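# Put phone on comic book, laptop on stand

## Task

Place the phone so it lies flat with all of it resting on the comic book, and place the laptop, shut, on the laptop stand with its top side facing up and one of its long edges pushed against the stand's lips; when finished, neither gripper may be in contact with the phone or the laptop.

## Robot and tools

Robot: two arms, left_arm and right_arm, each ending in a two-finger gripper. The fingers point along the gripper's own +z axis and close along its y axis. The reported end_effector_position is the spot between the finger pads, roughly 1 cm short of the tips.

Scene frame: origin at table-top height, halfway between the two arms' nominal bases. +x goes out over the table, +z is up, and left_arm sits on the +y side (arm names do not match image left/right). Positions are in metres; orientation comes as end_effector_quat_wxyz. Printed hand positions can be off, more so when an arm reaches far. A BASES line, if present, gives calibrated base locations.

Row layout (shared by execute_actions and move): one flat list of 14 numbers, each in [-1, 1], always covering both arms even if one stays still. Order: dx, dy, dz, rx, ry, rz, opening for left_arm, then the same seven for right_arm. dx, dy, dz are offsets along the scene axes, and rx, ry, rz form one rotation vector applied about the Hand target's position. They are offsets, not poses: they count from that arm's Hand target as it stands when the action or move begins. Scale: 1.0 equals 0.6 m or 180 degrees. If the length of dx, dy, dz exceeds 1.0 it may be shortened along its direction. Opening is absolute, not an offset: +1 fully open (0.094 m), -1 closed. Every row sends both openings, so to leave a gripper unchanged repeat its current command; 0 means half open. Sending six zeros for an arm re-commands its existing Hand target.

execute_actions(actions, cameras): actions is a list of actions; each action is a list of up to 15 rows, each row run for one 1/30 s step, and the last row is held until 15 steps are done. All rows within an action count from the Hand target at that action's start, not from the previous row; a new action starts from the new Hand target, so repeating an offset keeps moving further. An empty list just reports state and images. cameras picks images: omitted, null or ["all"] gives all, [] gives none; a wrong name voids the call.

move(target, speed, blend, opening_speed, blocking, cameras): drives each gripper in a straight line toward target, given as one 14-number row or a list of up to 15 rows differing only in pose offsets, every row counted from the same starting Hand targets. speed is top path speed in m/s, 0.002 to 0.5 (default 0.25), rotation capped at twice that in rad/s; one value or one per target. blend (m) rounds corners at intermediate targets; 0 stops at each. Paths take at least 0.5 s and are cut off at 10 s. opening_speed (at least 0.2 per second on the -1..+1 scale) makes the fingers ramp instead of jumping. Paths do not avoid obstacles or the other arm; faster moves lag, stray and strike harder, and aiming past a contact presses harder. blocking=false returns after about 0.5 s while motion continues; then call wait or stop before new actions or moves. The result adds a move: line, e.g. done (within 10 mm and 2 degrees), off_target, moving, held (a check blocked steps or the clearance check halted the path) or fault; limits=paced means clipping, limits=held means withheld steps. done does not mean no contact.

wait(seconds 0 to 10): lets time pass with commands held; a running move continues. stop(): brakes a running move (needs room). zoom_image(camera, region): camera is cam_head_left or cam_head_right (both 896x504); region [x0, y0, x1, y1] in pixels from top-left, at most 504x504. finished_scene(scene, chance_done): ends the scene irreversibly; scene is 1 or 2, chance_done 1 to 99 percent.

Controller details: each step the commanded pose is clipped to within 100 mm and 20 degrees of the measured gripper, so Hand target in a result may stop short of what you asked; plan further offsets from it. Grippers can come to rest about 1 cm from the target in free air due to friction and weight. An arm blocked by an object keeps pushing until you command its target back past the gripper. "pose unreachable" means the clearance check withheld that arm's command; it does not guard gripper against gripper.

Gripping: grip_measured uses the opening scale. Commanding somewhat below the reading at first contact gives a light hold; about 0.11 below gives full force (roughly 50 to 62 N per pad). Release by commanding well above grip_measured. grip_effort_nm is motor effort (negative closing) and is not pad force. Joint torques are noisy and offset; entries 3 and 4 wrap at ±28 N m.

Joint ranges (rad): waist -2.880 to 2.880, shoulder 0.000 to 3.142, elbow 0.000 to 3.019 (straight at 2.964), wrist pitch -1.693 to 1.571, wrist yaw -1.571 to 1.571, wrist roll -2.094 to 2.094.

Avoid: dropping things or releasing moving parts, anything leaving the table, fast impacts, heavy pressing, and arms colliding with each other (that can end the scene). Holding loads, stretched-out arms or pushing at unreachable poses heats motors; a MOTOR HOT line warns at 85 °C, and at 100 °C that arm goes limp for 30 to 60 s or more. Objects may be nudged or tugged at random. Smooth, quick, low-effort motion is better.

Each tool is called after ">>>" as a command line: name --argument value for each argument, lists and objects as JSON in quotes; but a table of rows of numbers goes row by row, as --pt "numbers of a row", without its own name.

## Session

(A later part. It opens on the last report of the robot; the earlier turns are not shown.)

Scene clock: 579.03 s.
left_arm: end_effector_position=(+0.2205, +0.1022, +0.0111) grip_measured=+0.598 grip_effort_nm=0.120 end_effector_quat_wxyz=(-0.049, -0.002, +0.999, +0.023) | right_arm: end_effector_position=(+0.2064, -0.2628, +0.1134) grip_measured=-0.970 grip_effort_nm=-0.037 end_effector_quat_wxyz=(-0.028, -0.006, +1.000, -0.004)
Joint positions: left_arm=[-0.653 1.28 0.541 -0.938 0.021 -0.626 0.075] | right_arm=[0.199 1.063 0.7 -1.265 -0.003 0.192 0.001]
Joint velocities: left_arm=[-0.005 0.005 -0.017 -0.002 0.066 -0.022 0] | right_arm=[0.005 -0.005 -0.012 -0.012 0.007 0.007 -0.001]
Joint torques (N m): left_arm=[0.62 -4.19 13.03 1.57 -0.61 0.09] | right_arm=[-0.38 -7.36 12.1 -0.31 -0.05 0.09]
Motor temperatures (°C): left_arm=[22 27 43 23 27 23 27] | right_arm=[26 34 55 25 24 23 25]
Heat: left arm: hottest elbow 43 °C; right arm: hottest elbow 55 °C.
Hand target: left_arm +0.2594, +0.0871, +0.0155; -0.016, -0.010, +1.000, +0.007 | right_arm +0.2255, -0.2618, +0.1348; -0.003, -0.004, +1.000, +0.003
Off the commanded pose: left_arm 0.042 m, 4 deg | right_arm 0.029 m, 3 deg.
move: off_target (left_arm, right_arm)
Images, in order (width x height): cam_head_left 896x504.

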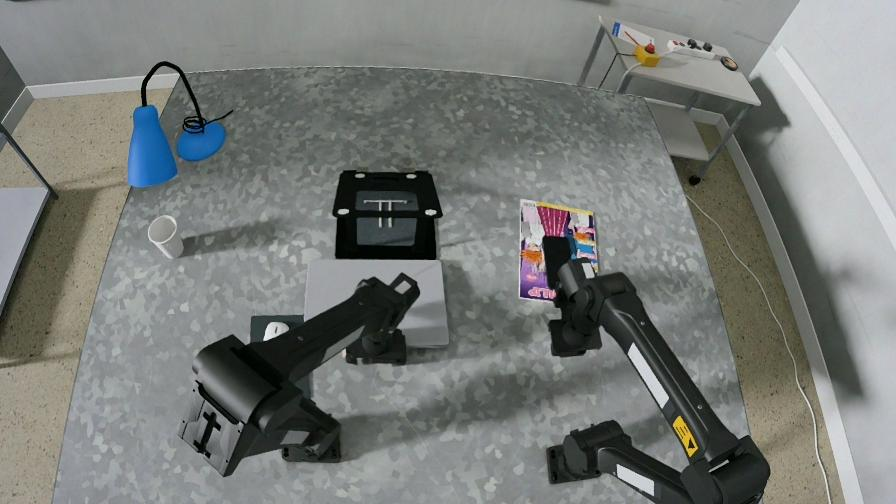

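>>> move --target '[-0.1, 0, 0.01, 0, 0, 0, 0.6, 0, 0, 0, 0, 0, 0, -0.97]' --speed 0.1

>>> move --target '[-0.03, 0, 0.25, 0, 0, 0, 0.6, 0, 0, 0, 0, 0, 0, -0.97]' --speed 0.2

Scene clock: 596.70 s.
left_arm: end_effector_position=(+0.2039, +0.0877, +0.0206) grip_measured=+0.598 grip_effort_nm=0.115 end_effector_quat_wxyz=(-0.019, -0.012, +1.000, +0.006) | right_arm: end_effector_position=(+0.2064, -0.2628, +0.1134) grip_measured=-0.970 grip_effort_nm=-0.032 end_effector_quat_wxyz=(-0.028, -0.006, +1.000, -0.004)
Joint positions: left_arm=[-0.749 1.189 0.506 -0.925 0.017 -0.745 0.075] | right_arm=[0.199 1.063 0.7 -1.265 -0.003 0.192 0.001]
Joint velocities: left_arm=[-0.005 -0.015 0.002 0.002 -0.007 -0.022 0] | right_arm=[-0.015 -0.015 0.017 0.007 -0.007 -0.051 0]
Joint torques (N m): left_arm=[-2.55 -7.94 7.17 0.25 -0.27 -0.13] | right_arm=[-0.44 -7.24 12.1 -0.31 -0.03 0.08]
Motor temperatures (°C): left_arm=[22 27 44 24 27 23 27] | right_arm=[26 34 56 25 24 23 25]
Heat: left arm: hottest elbow 44 °C; right arm: hottest elbow 56 °C.
Hand target: left_arm +0.1997, +0.0876, +0.0220; -0.016, -0.010, +1.000, +0.006 | right_arm +0.2255, -0.2618, +0.1348; -0.003, -0.004, +1.000, +0.003
Off the commanded pose: left_arm 0.005 m, 0 deg | right_arm 0.029 m, 3 deg.
move: off_target (right_arm)

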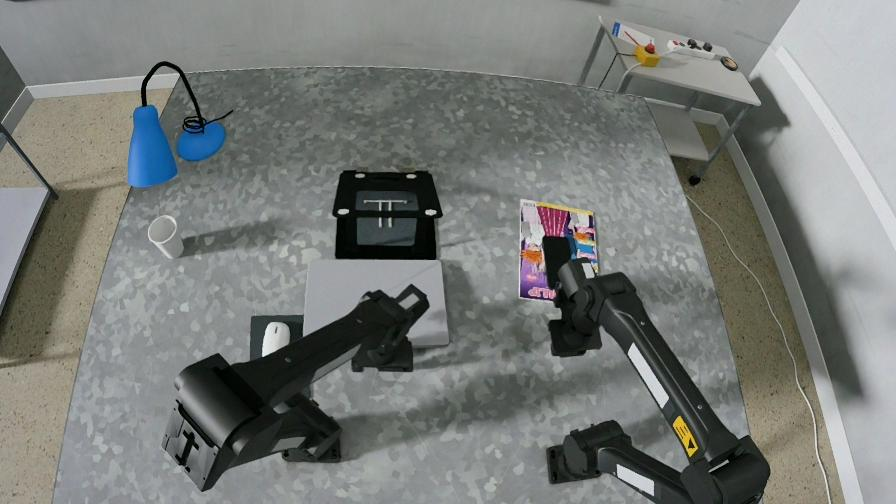

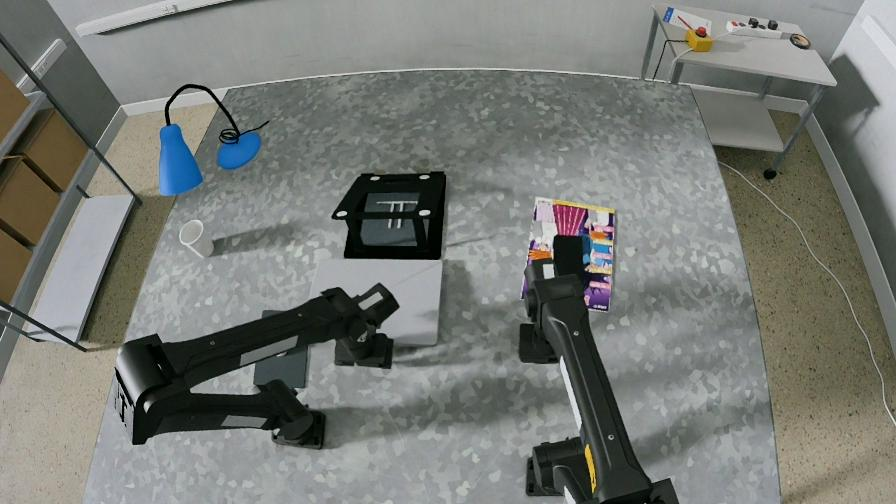

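Scene clock: 598.27 s.
left_arm: end_effector_position=(+0.1721, +0.1032, +0.1451) grip_measured=+0.598 grip_effort_nm=0.110 end_effector_quat_wxyz=(-0.041, -0.013, +0.999, +0.028) | right_arm: end_effector_position=(+0.2064, -0.2628, +0.1134) grip_measured=-0.970 grip_effort_nm=-0.032 end_effector_quat_wxyz=(-0.028, -0.006, +1.000, -0.004)
Joint positions: left_arm=[-0.797 0.926 0.704 -1.446 0.017 -0.792 0.075] | right_arm=[0.199 1.063 0.7 -1.265 -0.003 0.192 0.001]
Joint velocities: left_arm=[-0.015 0.005 -0.002 -0.002 -0.051 0.007 0.001] | right_arm=[-0.005 -0.005 -0.002 -0.007 -0.066 0.095 0.001]
Joint torques (N m): left_arm=[-2.78 -4.54 15.8 -0.03 -0.11 -0.1] | right_arm=[-0.38 -7.3 12.1 -0.27 -0.04 0.09]
Motor temperatures (°C): left_arm=[22 27 44 24 27 23 27] | right_arm=[26 34 56 25 24 23 25]
Heat: left arm: hottest elbow 44 °C; right arm: hottest elbow 56 °C.
Hand target: left_arm +0.1841, +0.0874, +0.1716; -0.016, -0.010, +1.000, +0.006 | right_arm +0.2255, -0.2618, +0.1348; -0.003, -0.004, +1.000, +0.003
Off the commanded pose: left_arm 0.033 m, 4 deg | right_arm 0.029 m, 3 deg.
move: off_target (left_arm, right_arm)

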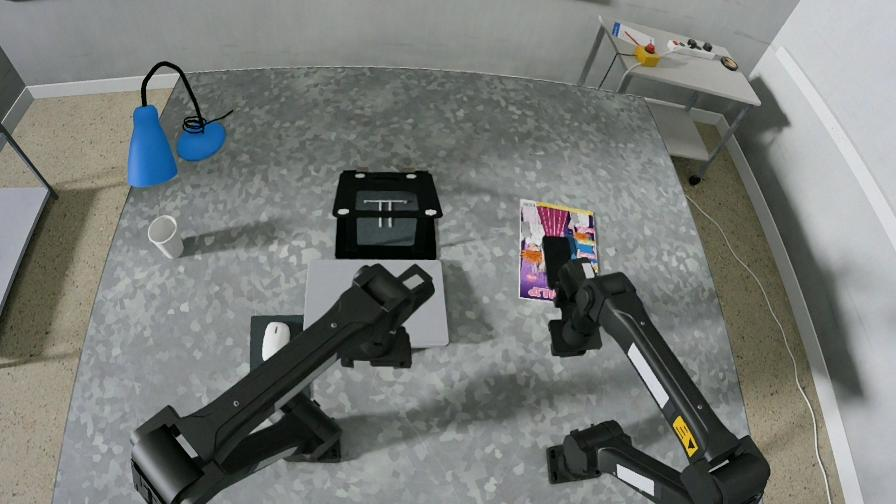

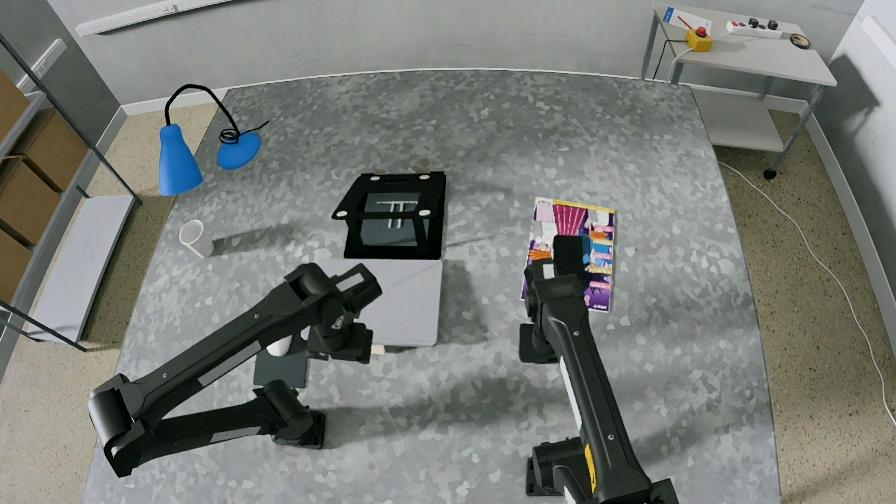

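>>> move --target '[-0.03, 0.3, 0.05, 0, 0, 0, 0.6, 0, 0, 0.1, 0, 0, 0, -0.97]' --speed 0.2

>>> zoom_image --camera "cam_head_left" --region '[290, 240, 470, 370]'

>>> zoom_image --camera "cam_head_right" --region '[290, 240, 470, 370]'

Scene clock: 608.03 s.
left_arm: end_effector_position=(+0.1619, +0.2668, +0.1885) grip_measured=+0.598 grip_effort_nm=0.110 end_effector_quat_wxyz=(-0.027, -0.008, +1.000, +0.011) | right_arm: end_effector_position=(+0.2103, -0.2620, +0.1706) grip_measured=-0.970 grip_effort_nm=-0.037 end_effector_quat_wxyz=(-0.032, -0.006, +0.999, -0.005)
Joint positions: left_arm=[0.123 0.653 0.704 -1.672 -0.028 0.135 0.075] | right_arm=[0.199 1.029 0.834 -1.439 -0.003 0.192 0.001]
Joint velocities: left_arm=[0.005 -0.005 0.007 -0.032 0.037 -0.022 0] | right_arm=[-0.005 -0.005 -0.012 -0.002 0.007 0.022 0]
Joint torques (N m): left_arm=[-0.91 -0.26 13.39 -0.08 0.12 0.14] | right_arm=[-0.09 -7.71 12.68 -0.31 -0.04 0.11]
Motor temperatures (°C): left_arm=[22 27 45 23 27 23 27] | right_arm=[26 34 55 25 24 23 25]
Heat: left arm: hottest elbow 45 °C; right arm: hottest elbow 55 °C.
Hand target: left_arm +0.1683, +0.2693, +0.2014; -0.019, -0.010, +1.000, +0.009 | right_arm +0.2259, -0.2609, +0.1948; -0.003, -0.004, +1.000, +0.003
Off the commanded pose: left_arm 0.014 m, 1 deg | right_arm 0.029 m, 3 deg.
joint sent to its limit (left arm) — joint 4 (wrist pitch), lower limit. The joint targets still meet the commanded pose.
move: off_target (left_arm, right_arm)

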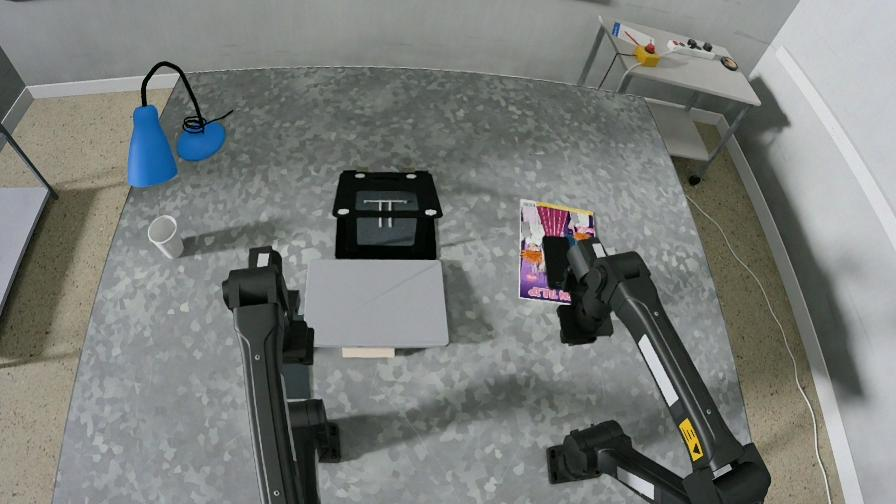

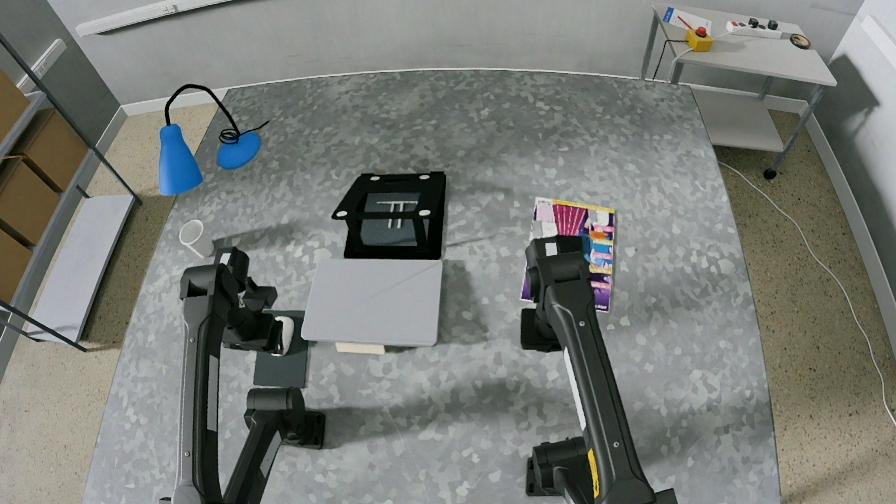

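Scaled by 2.800.

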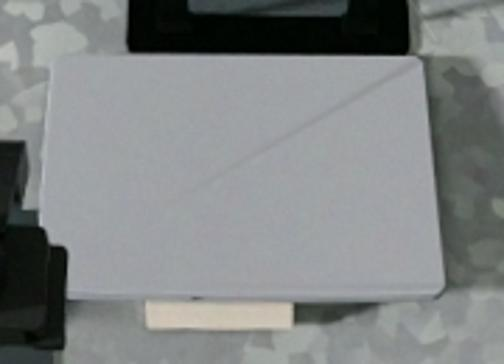

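Scaled by 2.800.

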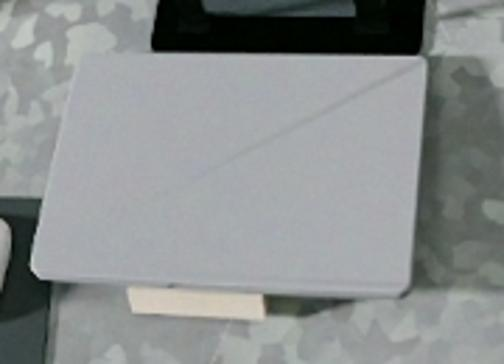

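>>> move --target '[0, 0.08, 0.0, 0, 0, 0, 0.6, -0.176, 0.435, 0.02, 0, 0, 0.5, -0.4]' --speed 0.2

Scene clock: 663.37 s.
left_arm: end_effector_position=(+0.1548, +0.3079, +0.1828) grip_measured=+0.598 grip_effort_nm=0.115 end_effector_quat_wxyz=(-0.043, -0.008, +0.999, -0.002) | right_arm: end_effector_position=(+0.1135, -0.0202, +0.1886) grip_measured=-0.401 grip_effort_nm=0.071 end_effector_quat_wxyz=(+0.030, +0.702, -0.711, +0.007)
Joint positions: left_arm=[0.424 0.701 0.704 -1.654 -0.034 0.436 0.075] | right_arm=[1.11 1.245 1.042 -1.428 -0.007 -0.443 0.028]
Joint velocities: left_arm=[-0.015 0.005 0.002 0.007 0.081 -0.007 0] | right_arm=[-0.005 0.005 -0.007 -0.007 0.037 -0.007 -0.001]
Joint torques (N m): left_arm=[-0.73 -1.26 14.84 0.61 -0.1 0.14] | right_arm=[1.38 -8.59 12.72 0.34 -0.09 0.1]
Motor temperatures (°C): left_arm=[22 27 45 23 26 23 26] | right_arm=[26 34 54 25 24 23 25]
Heat: left arm: hottest elbow 45 °C; right arm: hottest elbow 54 °C.
Hand target: left_arm +0.1682, +0.3176, +0.2009; -0.020, -0.010, +1.000, +0.010 | right_arm +0.1201, +0.0027, +0.2022; +0.010, +0.709, -0.705, -0.001
Off the commanded pose: left_arm 0.025 m, 3 deg | right_arm 0.028 m, 3 deg.
move: off_target (left_arm, right_arm)

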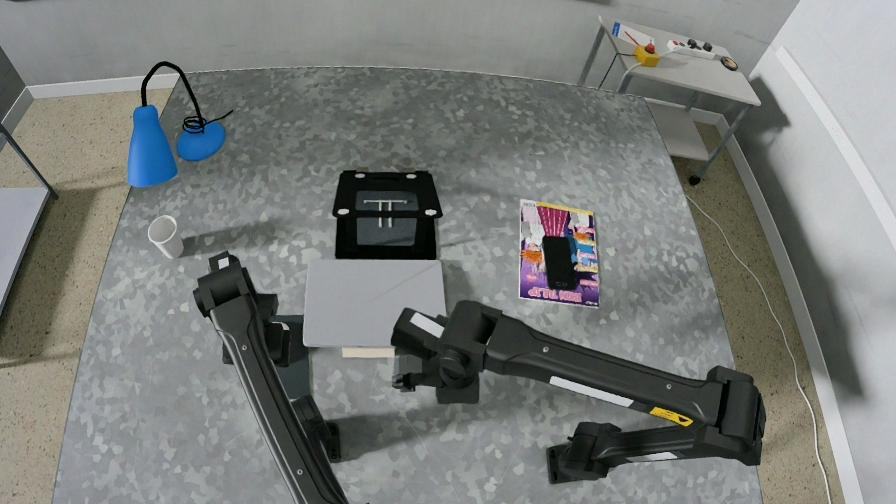

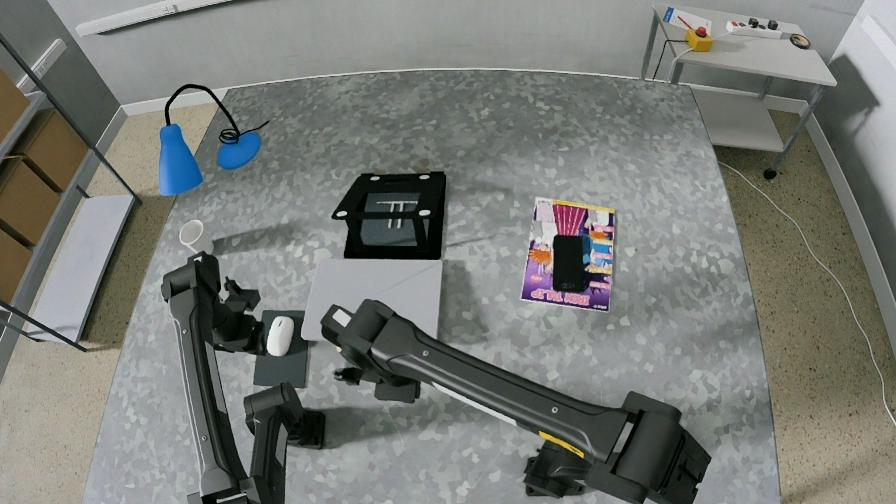

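>>> move --target '[0, 0, 0.0, 0, 0, 0, 0.6, 0.1, 0.03, -0.1, 0, -0.322, 0, -0.4]' --speed 0.2

Scene clock: 670.37 s.
left_arm: end_effector_position=(+0.1548, +0.3080, +0.1828) grip_measured=+0.598 grip_effort_nm=0.115 end_effector_quat_wxyz=(-0.043, -0.008, +0.999, -0.002) | right_arm: end_effector_position=(+0.1852, +0.0179, +0.1539) grip_measured=-0.401 grip_effort_nm=0.066 end_effector_quat_wxyz=(-0.336, +0.612, -0.630, +0.340)
Joint positions: left_arm=[0.424 0.701 0.704 -1.654 -0.034 0.436 0.075] | right_arm=[1.361 1.315 0.777 -0.759 0.972 -0.321 0.028]
Joint velocities: left_arm=[-0.005 -0.005 0.002 -0.007 0.007 -0.051 0] | right_arm=[-0.005 -0.005 -0.012 0.007 0.037 -0.081 0.001]
Joint torques (N m): left_arm=[-0.15 -1.67 14.91 0.58 -0.09 0.1] | right_arm=[1.38 -9.05 6.9 1.01 0.6 0.18]
Motor temperatures (°C): left_arm=[22 27 45 23 26 23 26] | right_arm=[26 34 54 25 24 23 25]
Heat: left arm: hottest elbow 45 °C; right arm: hottest elbow 54 °C.
Hand target: left_arm +0.1682, +0.3176, +0.2010; -0.021, -0.011, +1.000, +0.010 | right_arm +0.1808, +0.0182, +0.1414; -0.328, +0.623, -0.620, +0.346
Off the commanded pose: left_arm 0.025 m, 3 deg | right_arm 0.013 m, 1 deg.
move: off_target (left_arm, right_arm)

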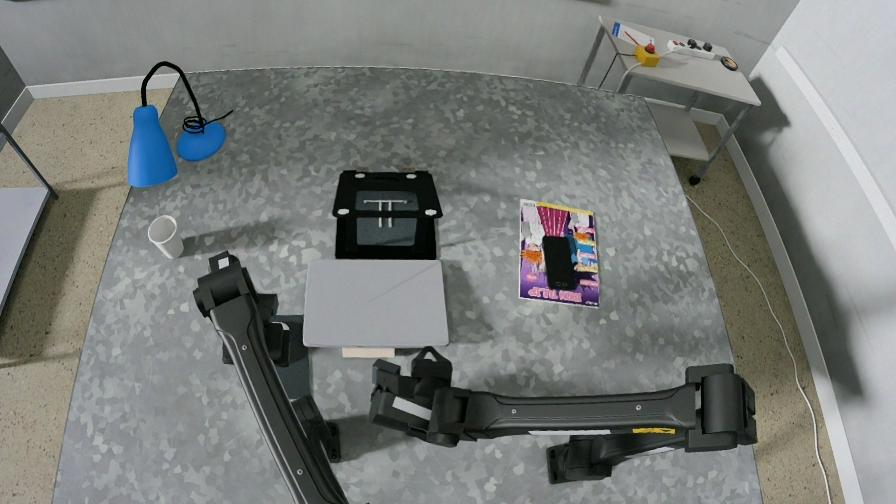

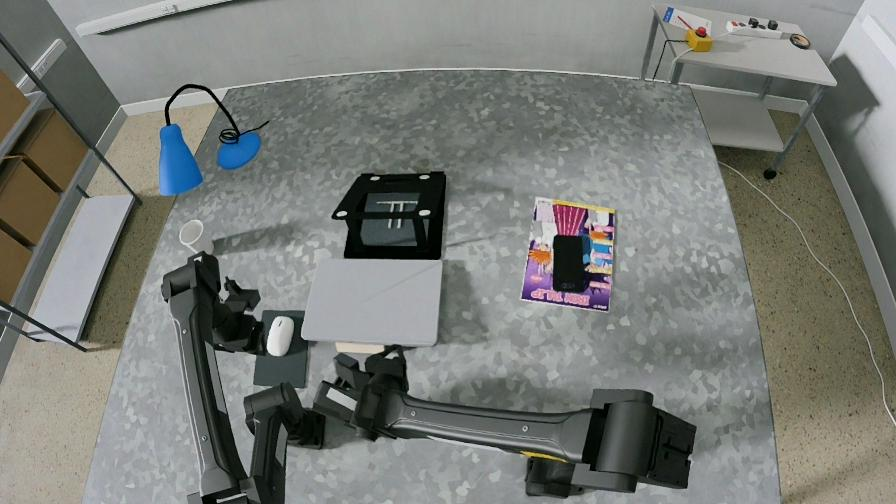

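>>> move --target '[0, 0, 0.0, 0, 0, 0, 0.6, 0.005, -0.01, -0.175, 0, 0, 0, -0.4]' --speed 0.15

>>> zoom_image --camera "cam_head_left" --region '[330, 320, 470, 440]'

>>> zoom_image --camera "cam_head_right" --region '[330, 320, 470, 440]'

Scene clock: 675.57 s.
left_arm: end_effector_position=(+0.1548, +0.3080, +0.1828) grip_measured=+0.598 grip_effort_nm=0.115 end_effector_quat_wxyz=(-0.043, -0.008, +0.999, -0.002) | right_arm: end_effector_position=(+0.1850, +0.0167, +0.0475) grip_measured=-0.401 grip_effort_nm=0.056 end_effector_quat_wxyz=(-0.338, +0.617, -0.624, +0.340)
Joint positions: left_arm=[0.424 0.701 0.704 -1.654 -0.034 0.436 0.075] | right_arm=[1.361 1.542 0.639 -0.374 0.972 -0.348 0.028]
Joint velocities: left_arm=[-0.015 -0.005 0.007 0.002 0.022 0.022 -0.001] | right_arm=[0.005 0.015 -0.002 0.012 -0.037 -0.066 -0.001]
Joint torques (N m): left_arm=[0.5 -0.32 14.82 0.51 -0.1 0.09] | right_arm=[0.26 -10.52 5.04 1.17 0.45 0.16]
Motor temperatures (°C): left_arm=[22 26 45 23 26 23 26] | right_arm=[26 33 53 25 24 23 25]
Heat: left arm: hottest elbow 45 °C; right arm: hottest elbow 53 °C.
Hand target: left_arm +0.1682, +0.3176, +0.2010; -0.021, -0.010, +1.000, +0.010 | right_arm +0.1850, +0.0118, +0.0366; -0.328, +0.623, -0.620, +0.346
Off the commanded pose: left_arm 0.024 m, 3 deg | right_arm 0.012 m, 2 deg.
move: off_target (left_arm, right_arm)

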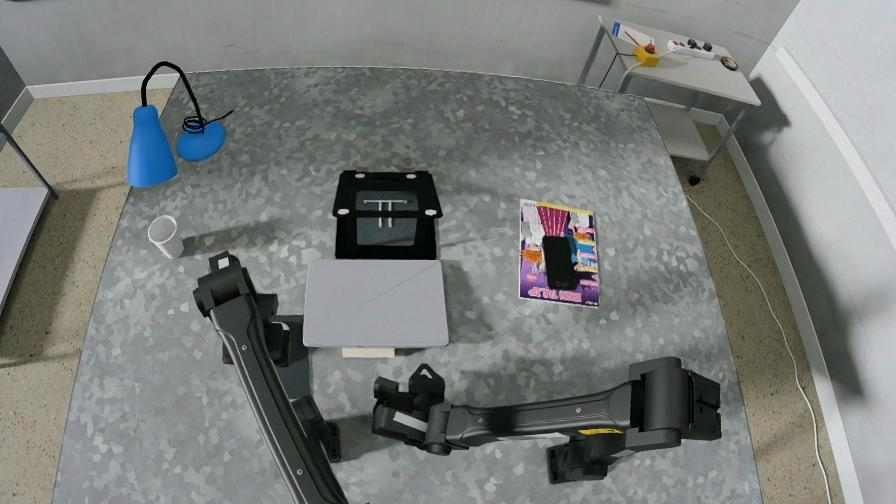

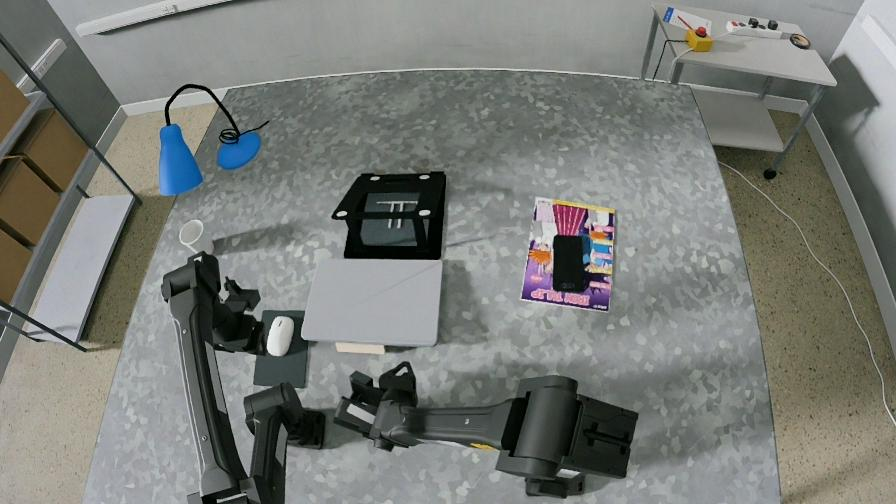

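Scaled by 3.600.

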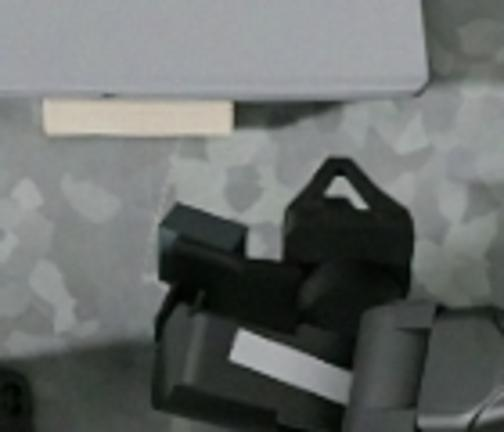

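Scaled by 3.600.

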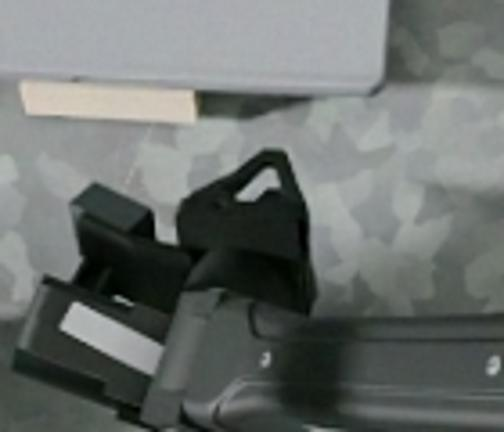

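>>> move --target '[0, 0, 0.0, 0, 0, 0, 0.6, 0.01, -0.03, -0.033, 0, 0, 0, -0.25]' --speed 0.1

Scene clock: 682.93 s.
left_arm: end_effector_position=(+0.1548, +0.3080, +0.1828) grip_measured=+0.598 grip_effort_nm=0.115 end_effector_quat_wxyz=(-0.043, -0.008, +0.999, -0.002) | right_arm: end_effector_position=(+0.1884, +0.0022, +0.0286) grip_measured=-0.251 grip_effort_nm=0.071 end_effector_quat_wxyz=(-0.341, +0.619, -0.621, +0.338)
Joint positions: left_arm=[0.424 0.701 0.704 -1.654 -0.034 0.436 0.075] | right_arm=[1.341 1.563 0.575 -0.244 0.964 -0.399 0.035]
Joint velocities: left_arm=[-0.015 -0.005 0.007 -0.027 -0.007 0.095 -0.001] | right_arm=[0.015 -0.015 0.007 0.012 0.007 0.037 0]
Joint torques (N m): left_arm=[-0.5 -0.91 14.76 0.5 -0.09 0.12] | right_arm=[-0.32 -9.99 4.41 1.05 0.41 0.16]
Motor temperatures (°C): left_arm=[22 26 46 23 26 23 26] | right_arm=[26 34 51 25 24 23 25]
Heat: left arm: hottest elbow 46 °C; right arm: hottest elbow 51 °C.
Hand target: left_arm +0.1682, +0.3176, +0.2010; -0.021, -0.010, +1.000, +0.010 | right_arm +0.1911, -0.0063, +0.0169; -0.329, +0.623, -0.620, +0.346
Off the commanded pose: left_arm 0.024 m, 3 deg | right_arm 0.015 m, 2 deg.
move: off_target (left_arm, right_arm)

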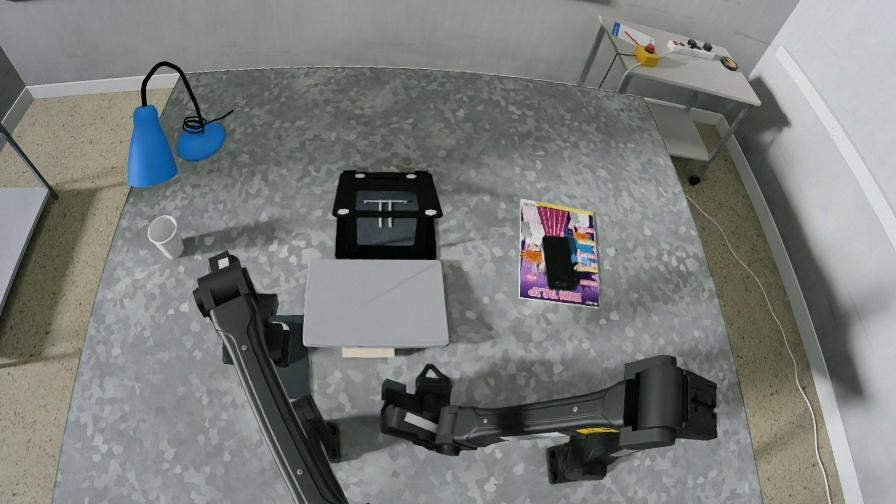

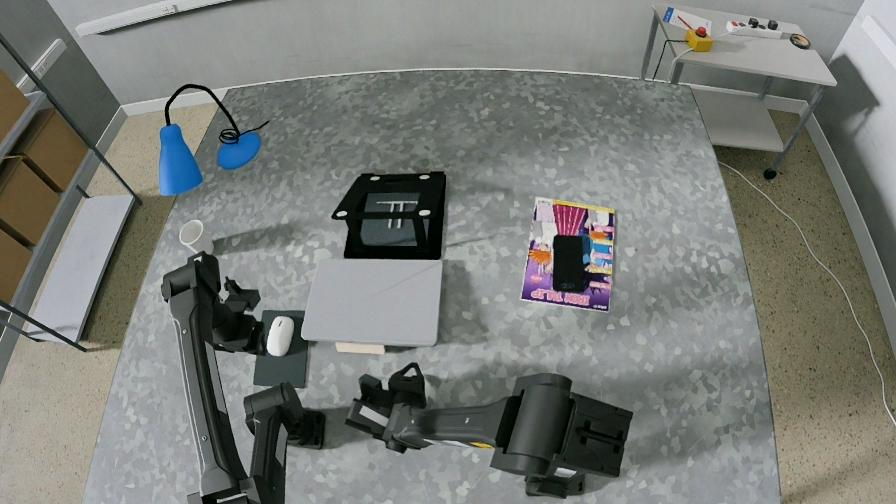

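>>> move --target '[0, 0, 0.0, 0, 0, 0, 0.6, 0.06, 0.0, 0.012, 0, 0, 0, -0.25]' --speed 0.06

>>> zoom_image --camera "cam_head_left" --region '[330, 300, 470, 420]'

>>> zoom_image --camera "cam_head_right" --region '[330, 300, 470, 420]'

Scene clock: 687.87 s.
left_arm: end_effector_position=(+0.1548, +0.3080, +0.1828) grip_measured=+0.598 grip_effort_nm=0.120 end_effector_quat_wxyz=(-0.043, -0.008, +0.999, -0.002) | right_arm: end_effector_position=(+0.2247, -0.0005, +0.0321) grip_measured=-0.251 grip_effort_nm=0.071 end_effector_quat_wxyz=(-0.337, +0.621, -0.619, +0.342)
Joint positions: left_arm=[0.424 0.701 0.704 -1.654 -0.034 0.436 0.075] | right_arm=[1.233 1.563 0.575 -0.117 0.924 -0.572 0.035]
Joint velocities: left_arm=[-0.005 -0.015 0.012 0.012 0.051 0.022 0] | right_arm=[0.015 -0.015 -0.002 -0.002 0.007 -0.051 0]
Joint torques (N m): left_arm=[-0.56 -1.32 14.87 0.79 -0.1 0.09] | right_arm=[-0.38 -11.11 4.78 1.29 0.38 0.09]
Motor temperatures (°C): left_arm=[22 26 46 23 26 23 26] | right_arm=[26 34 50 25 24 23 25]
Heat: left arm: hottest elbow 46 °C; right arm: hottest elbow 50 °C.
Hand target: left_arm +0.1682, +0.3176, +0.2010; -0.021, -0.010, +1.000, +0.010 | right_arm +0.2272, -0.0064, +0.0248; -0.330, +0.623, -0.619, +0.346
Off the commanded pose: left_arm 0.024 m, 3 deg | right_arm 0.010 m, 1 deg.
move: off_target (left_arm)

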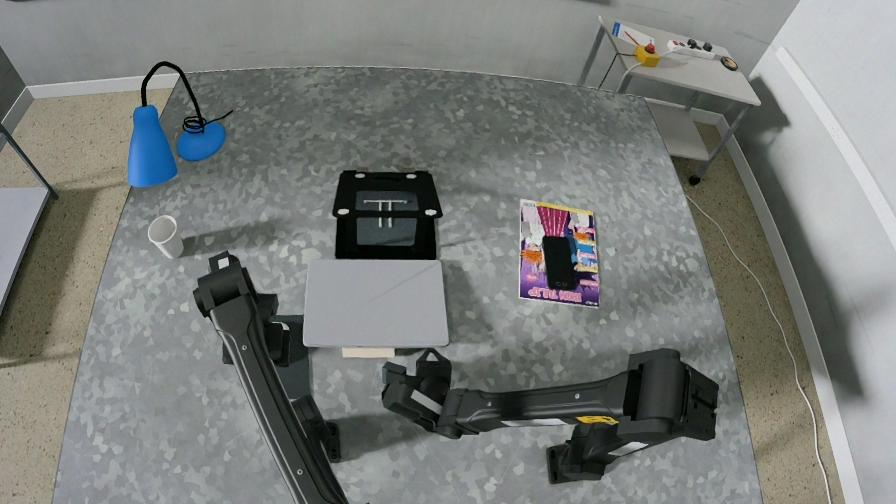

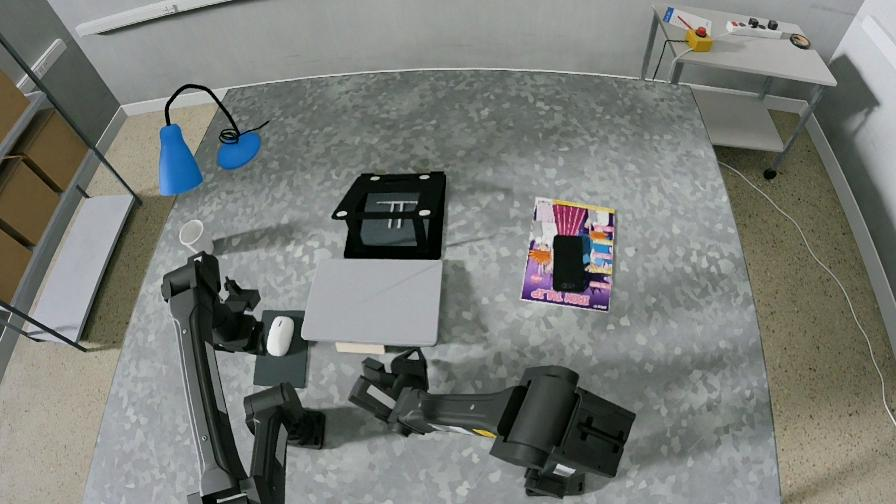

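Scaled by 3.600.

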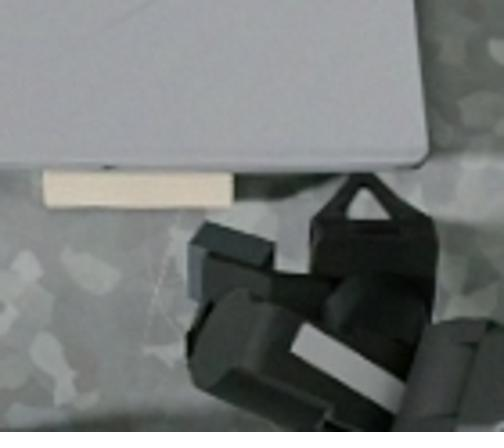

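Scaled by 3.600.

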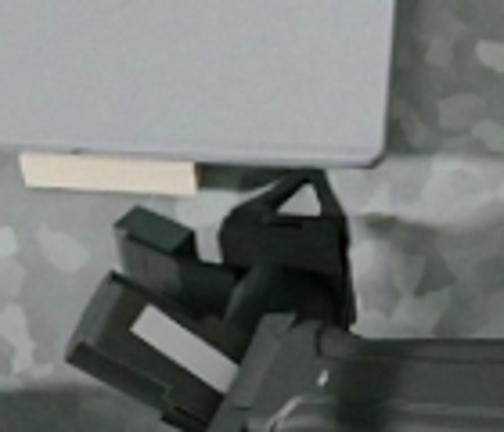

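>>> move --target '[0, 0, 0.0, 0, 0, 0, 0.6, 0.0, 0.0, 0.012, 0, 0, 0, -0.1]' --speed 0.06

>>> move --target '[0, 0, 0.0, 0, 0, 0, 0.6, 0.035, 0.0, 0.0, 0, 0, 0, -0.1]' --speed 0.04

>>> zoom_image --camera "cam_head_left" --region '[330, 300, 470, 420]'

>>> zoom_image --camera "cam_head_right" --region '[330, 300, 470, 420]'

Scene clock: 693.50 s.
left_arm: end_effector_position=(+0.1548, +0.3080, +0.1828) grip_measured=+0.598 grip_effort_nm=0.120 end_effector_quat_wxyz=(-0.043, -0.008, +0.999, -0.002) | right_arm: end_effector_position=(+0.2246, -0.0004, +0.0321) grip_measured=-0.101 grip_effort_nm=0.066 end_effector_quat_wxyz=(-0.337, +0.622, -0.619, +0.342)
Joint positions: left_arm=[0.424 0.701 0.704 -1.654 -0.034 0.436 0.075] | right_arm=[1.233 1.563 0.575 -0.117 0.923 -0.573 0.042]
Joint velocities: left_arm=[-0.015 -0.005 -0.007 0.032 -0.051 0.066 0.001] | right_arm=[-0.034 -0.005 0.002 -0.007 0.007 0.037 0]
Joint torques (N m): left_arm=[-0.15 -0.67 14.89 0.58 -0.08 0.11] | right_arm=[-0.32 -12.92 5.09 0.42 0.38 0.15]
Motor temperatures (°C): left_arm=[22 26 46 23 26 23 26] | right_arm=[26 34 50 25 24 23 25]
Heat: left arm: hottest elbow 46 °C; right arm: hottest elbow 50 °C.
Hand target: left_arm +0.1682, +0.3176, +0.2010; -0.021, -0.010, +1.000, +0.010 | right_arm +0.2271, -0.0063, +0.0319; -0.330, +0.623, -0.619, +0.346
Off the commanded pose: left_arm 0.024 m, 3 deg | right_arm 0.007 m, 1 deg.
move: off_target (left_arm)

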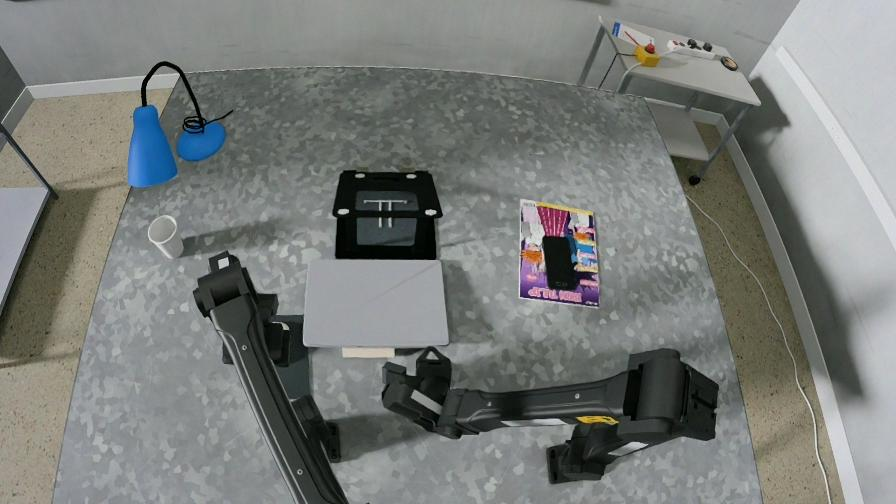

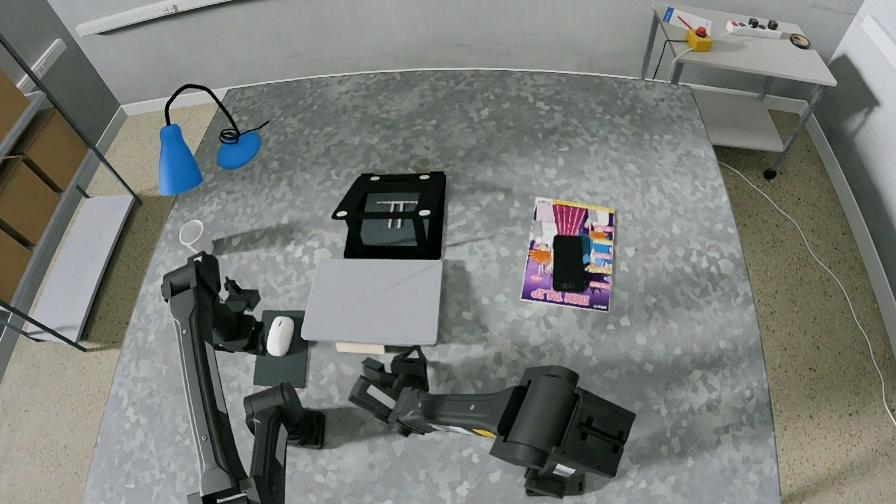

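Scene clock: 694.77 s.
left_arm: end_effector_position=(+0.1548, +0.3080, +0.1828) grip_measured=+0.598 grip_effort_nm=0.115 end_effector_quat_wxyz=(-0.043, -0.008, +0.999, -0.002) | right_arm: end_effector_position=(+0.2435, -0.0061, +0.0329) grip_measured=-0.101 grip_effort_nm=0.066 end_effector_quat_wxyz=(-0.329, +0.626, -0.616, +0.346)
Joint positions: left_arm=[0.424 0.701 0.704 -1.654 -0.034 0.436 0.075] | right_arm=[1.174 1.563 0.575 -0.068 0.896 -0.659 0.042]
Joint velocities: left_arm=[-0.005 0.015 -0.012 -0.022 0.007 -0.037 0.001] | right_arm=[-0.015 0.005 0.002 -0.002 0.007 0.022 0.001]
Joint torques (N m): left_arm=[-0.91 -1.26 14.83 0.58 -0.07 0.1] | right_arm=[-0.26 -11.87 5.68 1.4 0.34 0.14]
Motor temperatures (°C): left_arm=[22 26 46 23 26 23 26] | right_arm=[26 34 49 25 24 23 25]
Heat: left arm: hottest elbow 46 °C; right arm: hottest elbow 49 °C.
Hand target: left_arm +0.1682, +0.3176, +0.2010; -0.021, -0.010, +1.000, +0.010 | right_arm +0.2482, -0.0064, +0.0323; -0.330, +0.623, -0.619, +0.346
Off the commanded pose: left_arm 0.024 m, 3 deg | right_arm 0.005 m, 0 deg.
move: off_target (left_arm)

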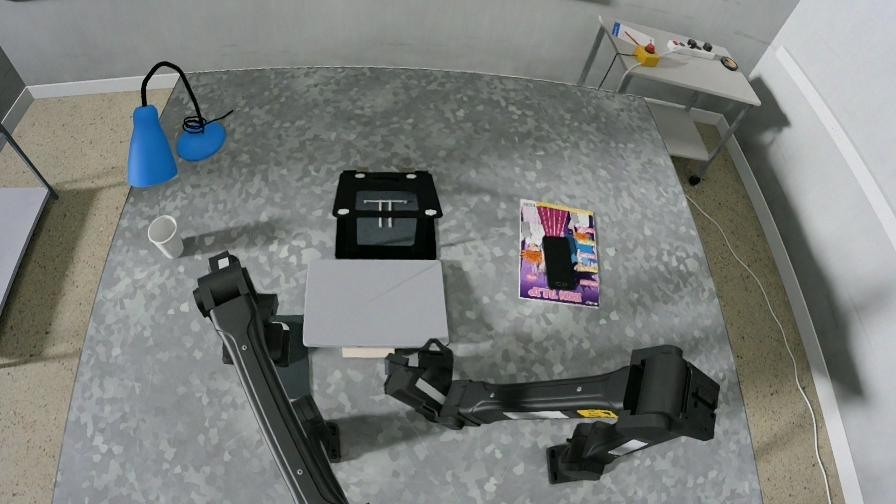

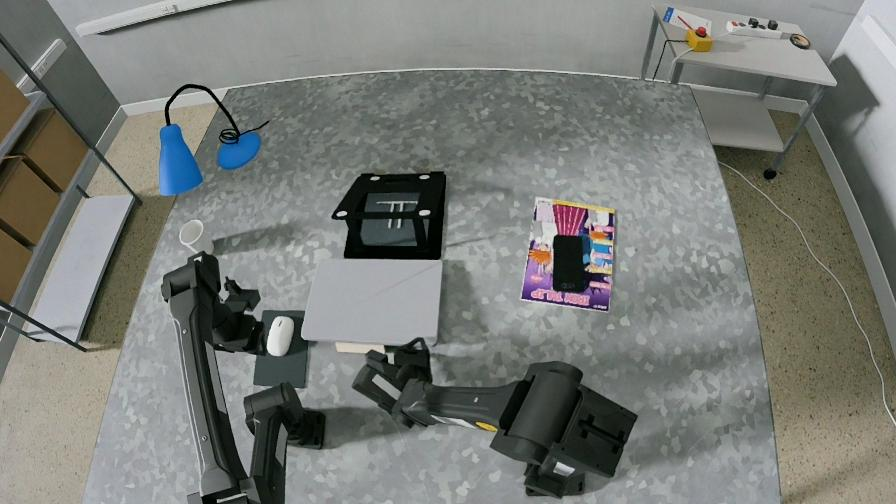

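Scaled by 3.600.

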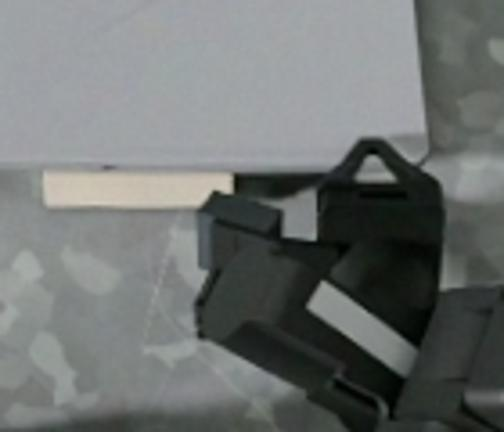

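Scaled by 3.600.

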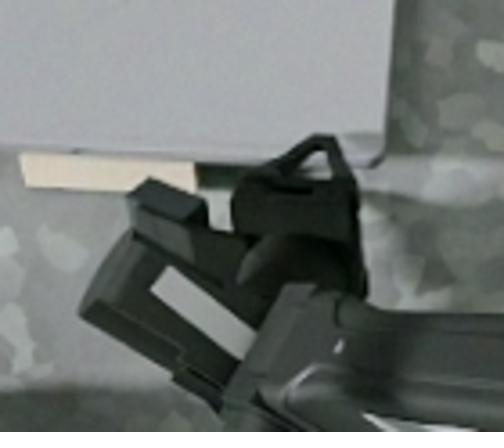

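>>> move --target '[0, 0, 0.0, 0, 0, 0, 0.6, 0.015, 0.0, 0.0, 0, 0, 0, -0.1]' --speed 0.04 --cameras '[]'

>>> move --target '[0, 0, 0.0, 0, 0, 0, 0.6, 0.0, 0.0, 0.0, 0, 0, 0, -0.7]' --speed 0.04 --opening_speed 0.5

>>> zoom_image --camera "cam_head_right" --region '[290, 240, 470, 420]'

Scene clock: 699.97 s.
left_arm: end_effector_position=(+0.1548, +0.3080, +0.1828) grip_measured=+0.598 grip_effort_nm=0.115 end_effector_quat_wxyz=(-0.043, -0.008, +0.999, -0.002) | right_arm: end_effector_position=(+0.2518, -0.0074, +0.0341) grip_measured=-0.101 grip_effort_nm=0.071 end_effector_quat_wxyz=(-0.330, +0.626, -0.617, +0.345)
Joint positions: left_arm=[0.424 0.701 0.704 -1.654 -0.034 0.436 0.075] | right_arm=[1.149 1.563 0.575 -0.04 0.883 -0.693 0.042]
Joint velocities: left_arm=[-0.015 -0.015 0.007 -0.002 -0.022 -0.051 0.001] | right_arm=[-0.005 -0.015 -0.002 -0.002 0.051 0.007 0]
Joint torques (N m): left_arm=[0.26 -1.67 14.98 0.5 -0.15 0.11] | right_arm=[-0.44 -11.46 6.04 1.29 0.34 0.11]
Motor temperatures (°C): left_arm=[22 26 46 23 26 23 26] | right_arm=[26 34 49 25 24 23 25]
Heat: left arm: hottest elbow 46 °C; right arm: hottest elbow 49 °C.
Hand target: left_arm +0.1682, +0.3175, +0.2010; -0.021, -0.010, +1.000, +0.010 | right_arm +0.2573, -0.0066, +0.0324; -0.330, +0.623, -0.619, +0.346
Off the commanded pose: left_arm 0.024 m, 3 deg | right_arm 0.006 m, 0 deg.
move: off_target (left_arm)
No camera images: "cameras" was empty.

Scene clock: 701.50 s.
left_arm: end_effector_position=(+0.1548, +0.3080, +0.1828) grip_measured=+0.598 grip_effort_nm=0.115 end_effector_quat_wxyz=(-0.043, -0.008, +0.999, -0.002) | right_arm: end_effector_position=(+0.2534, -0.0073, +0.0356) grip_measured=-0.647 grip_effort_nm=-0.984 end_effector_quat_wxyz=(-0.334, +0.622, -0.618, +0.347)
Joint positions: left_arm=[0.424 0.701 0.704 -1.654 -0.034 0.436 0.075] | right_arm=[1.147 1.563 0.575 -0.031 0.889 -0.694 0.017]
Joint velocities: left_arm=[-0.005 0.005 0.002 -0.007 -0.007 0.022 -0.001] | right_arm=[0.015 0.005 0.002 0.012 -0.007 0.022 -0.001]
Joint torques (N m): left_arm=[-0.44 -0.73 14.84 0.47 -0.12 0.11] | right_arm=[-0.15 -11.4 6.04 1.16 0.12 0.14]
Motor temperatures (°C): left_arm=[22 26 46 23 26 23 26] | right_arm=[26 34 49 25 24 23 25]
Heat: left arm: hottest elbow 46 °C; right arm: hottest elbow 49 °C.
Hand target: left_arm +0.1682, +0.3175, +0.2010; -0.021, -0.010, +1.000, +0.010 | right_arm +0.2572, -0.0065, +0.0324; -0.330, +0.623, -0.619, +0.346
Off the commanded pose: left_arm 0.024 m, 3 deg | right_arm 0.005 m, 0 deg.
move: off_target (left_arm)

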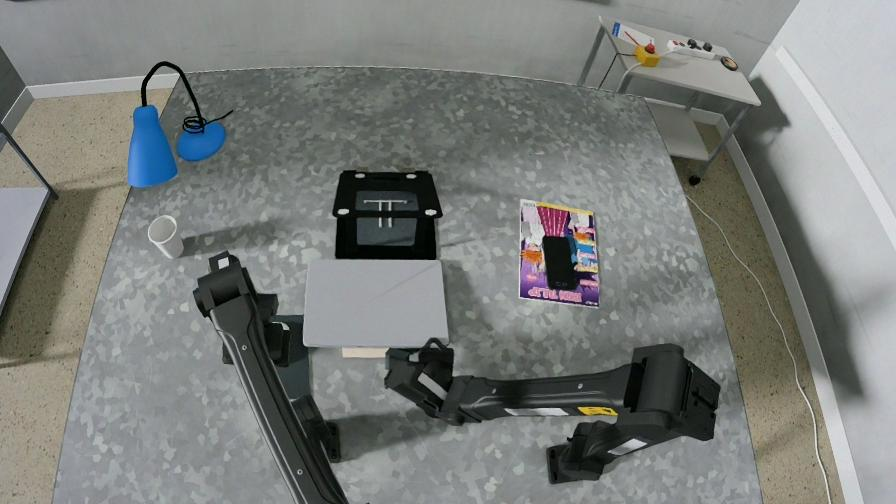

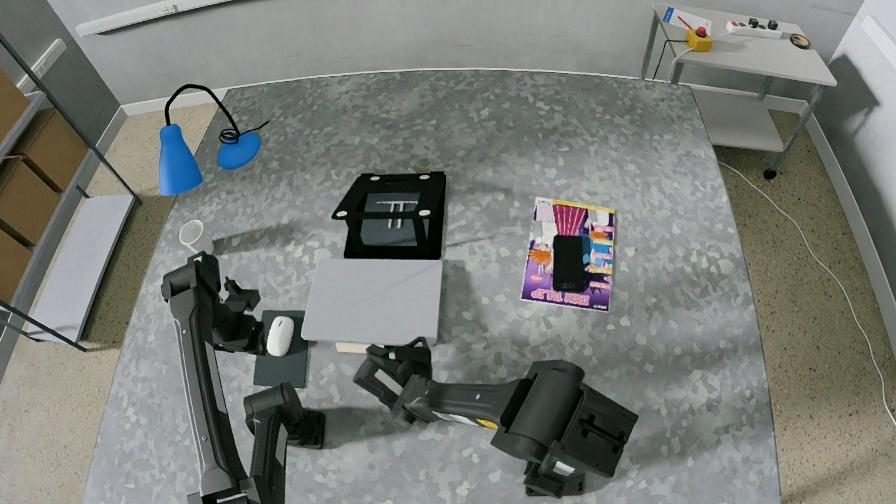

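Scaled by 2.800.

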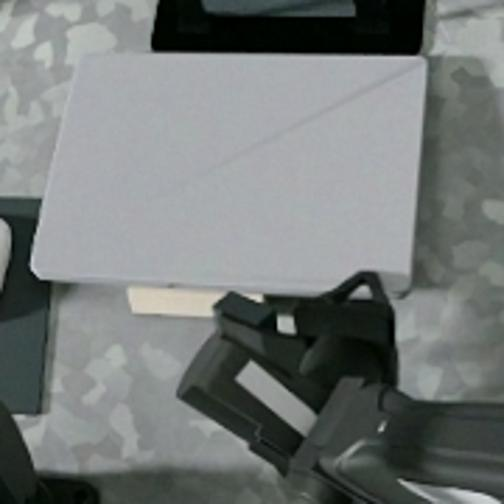

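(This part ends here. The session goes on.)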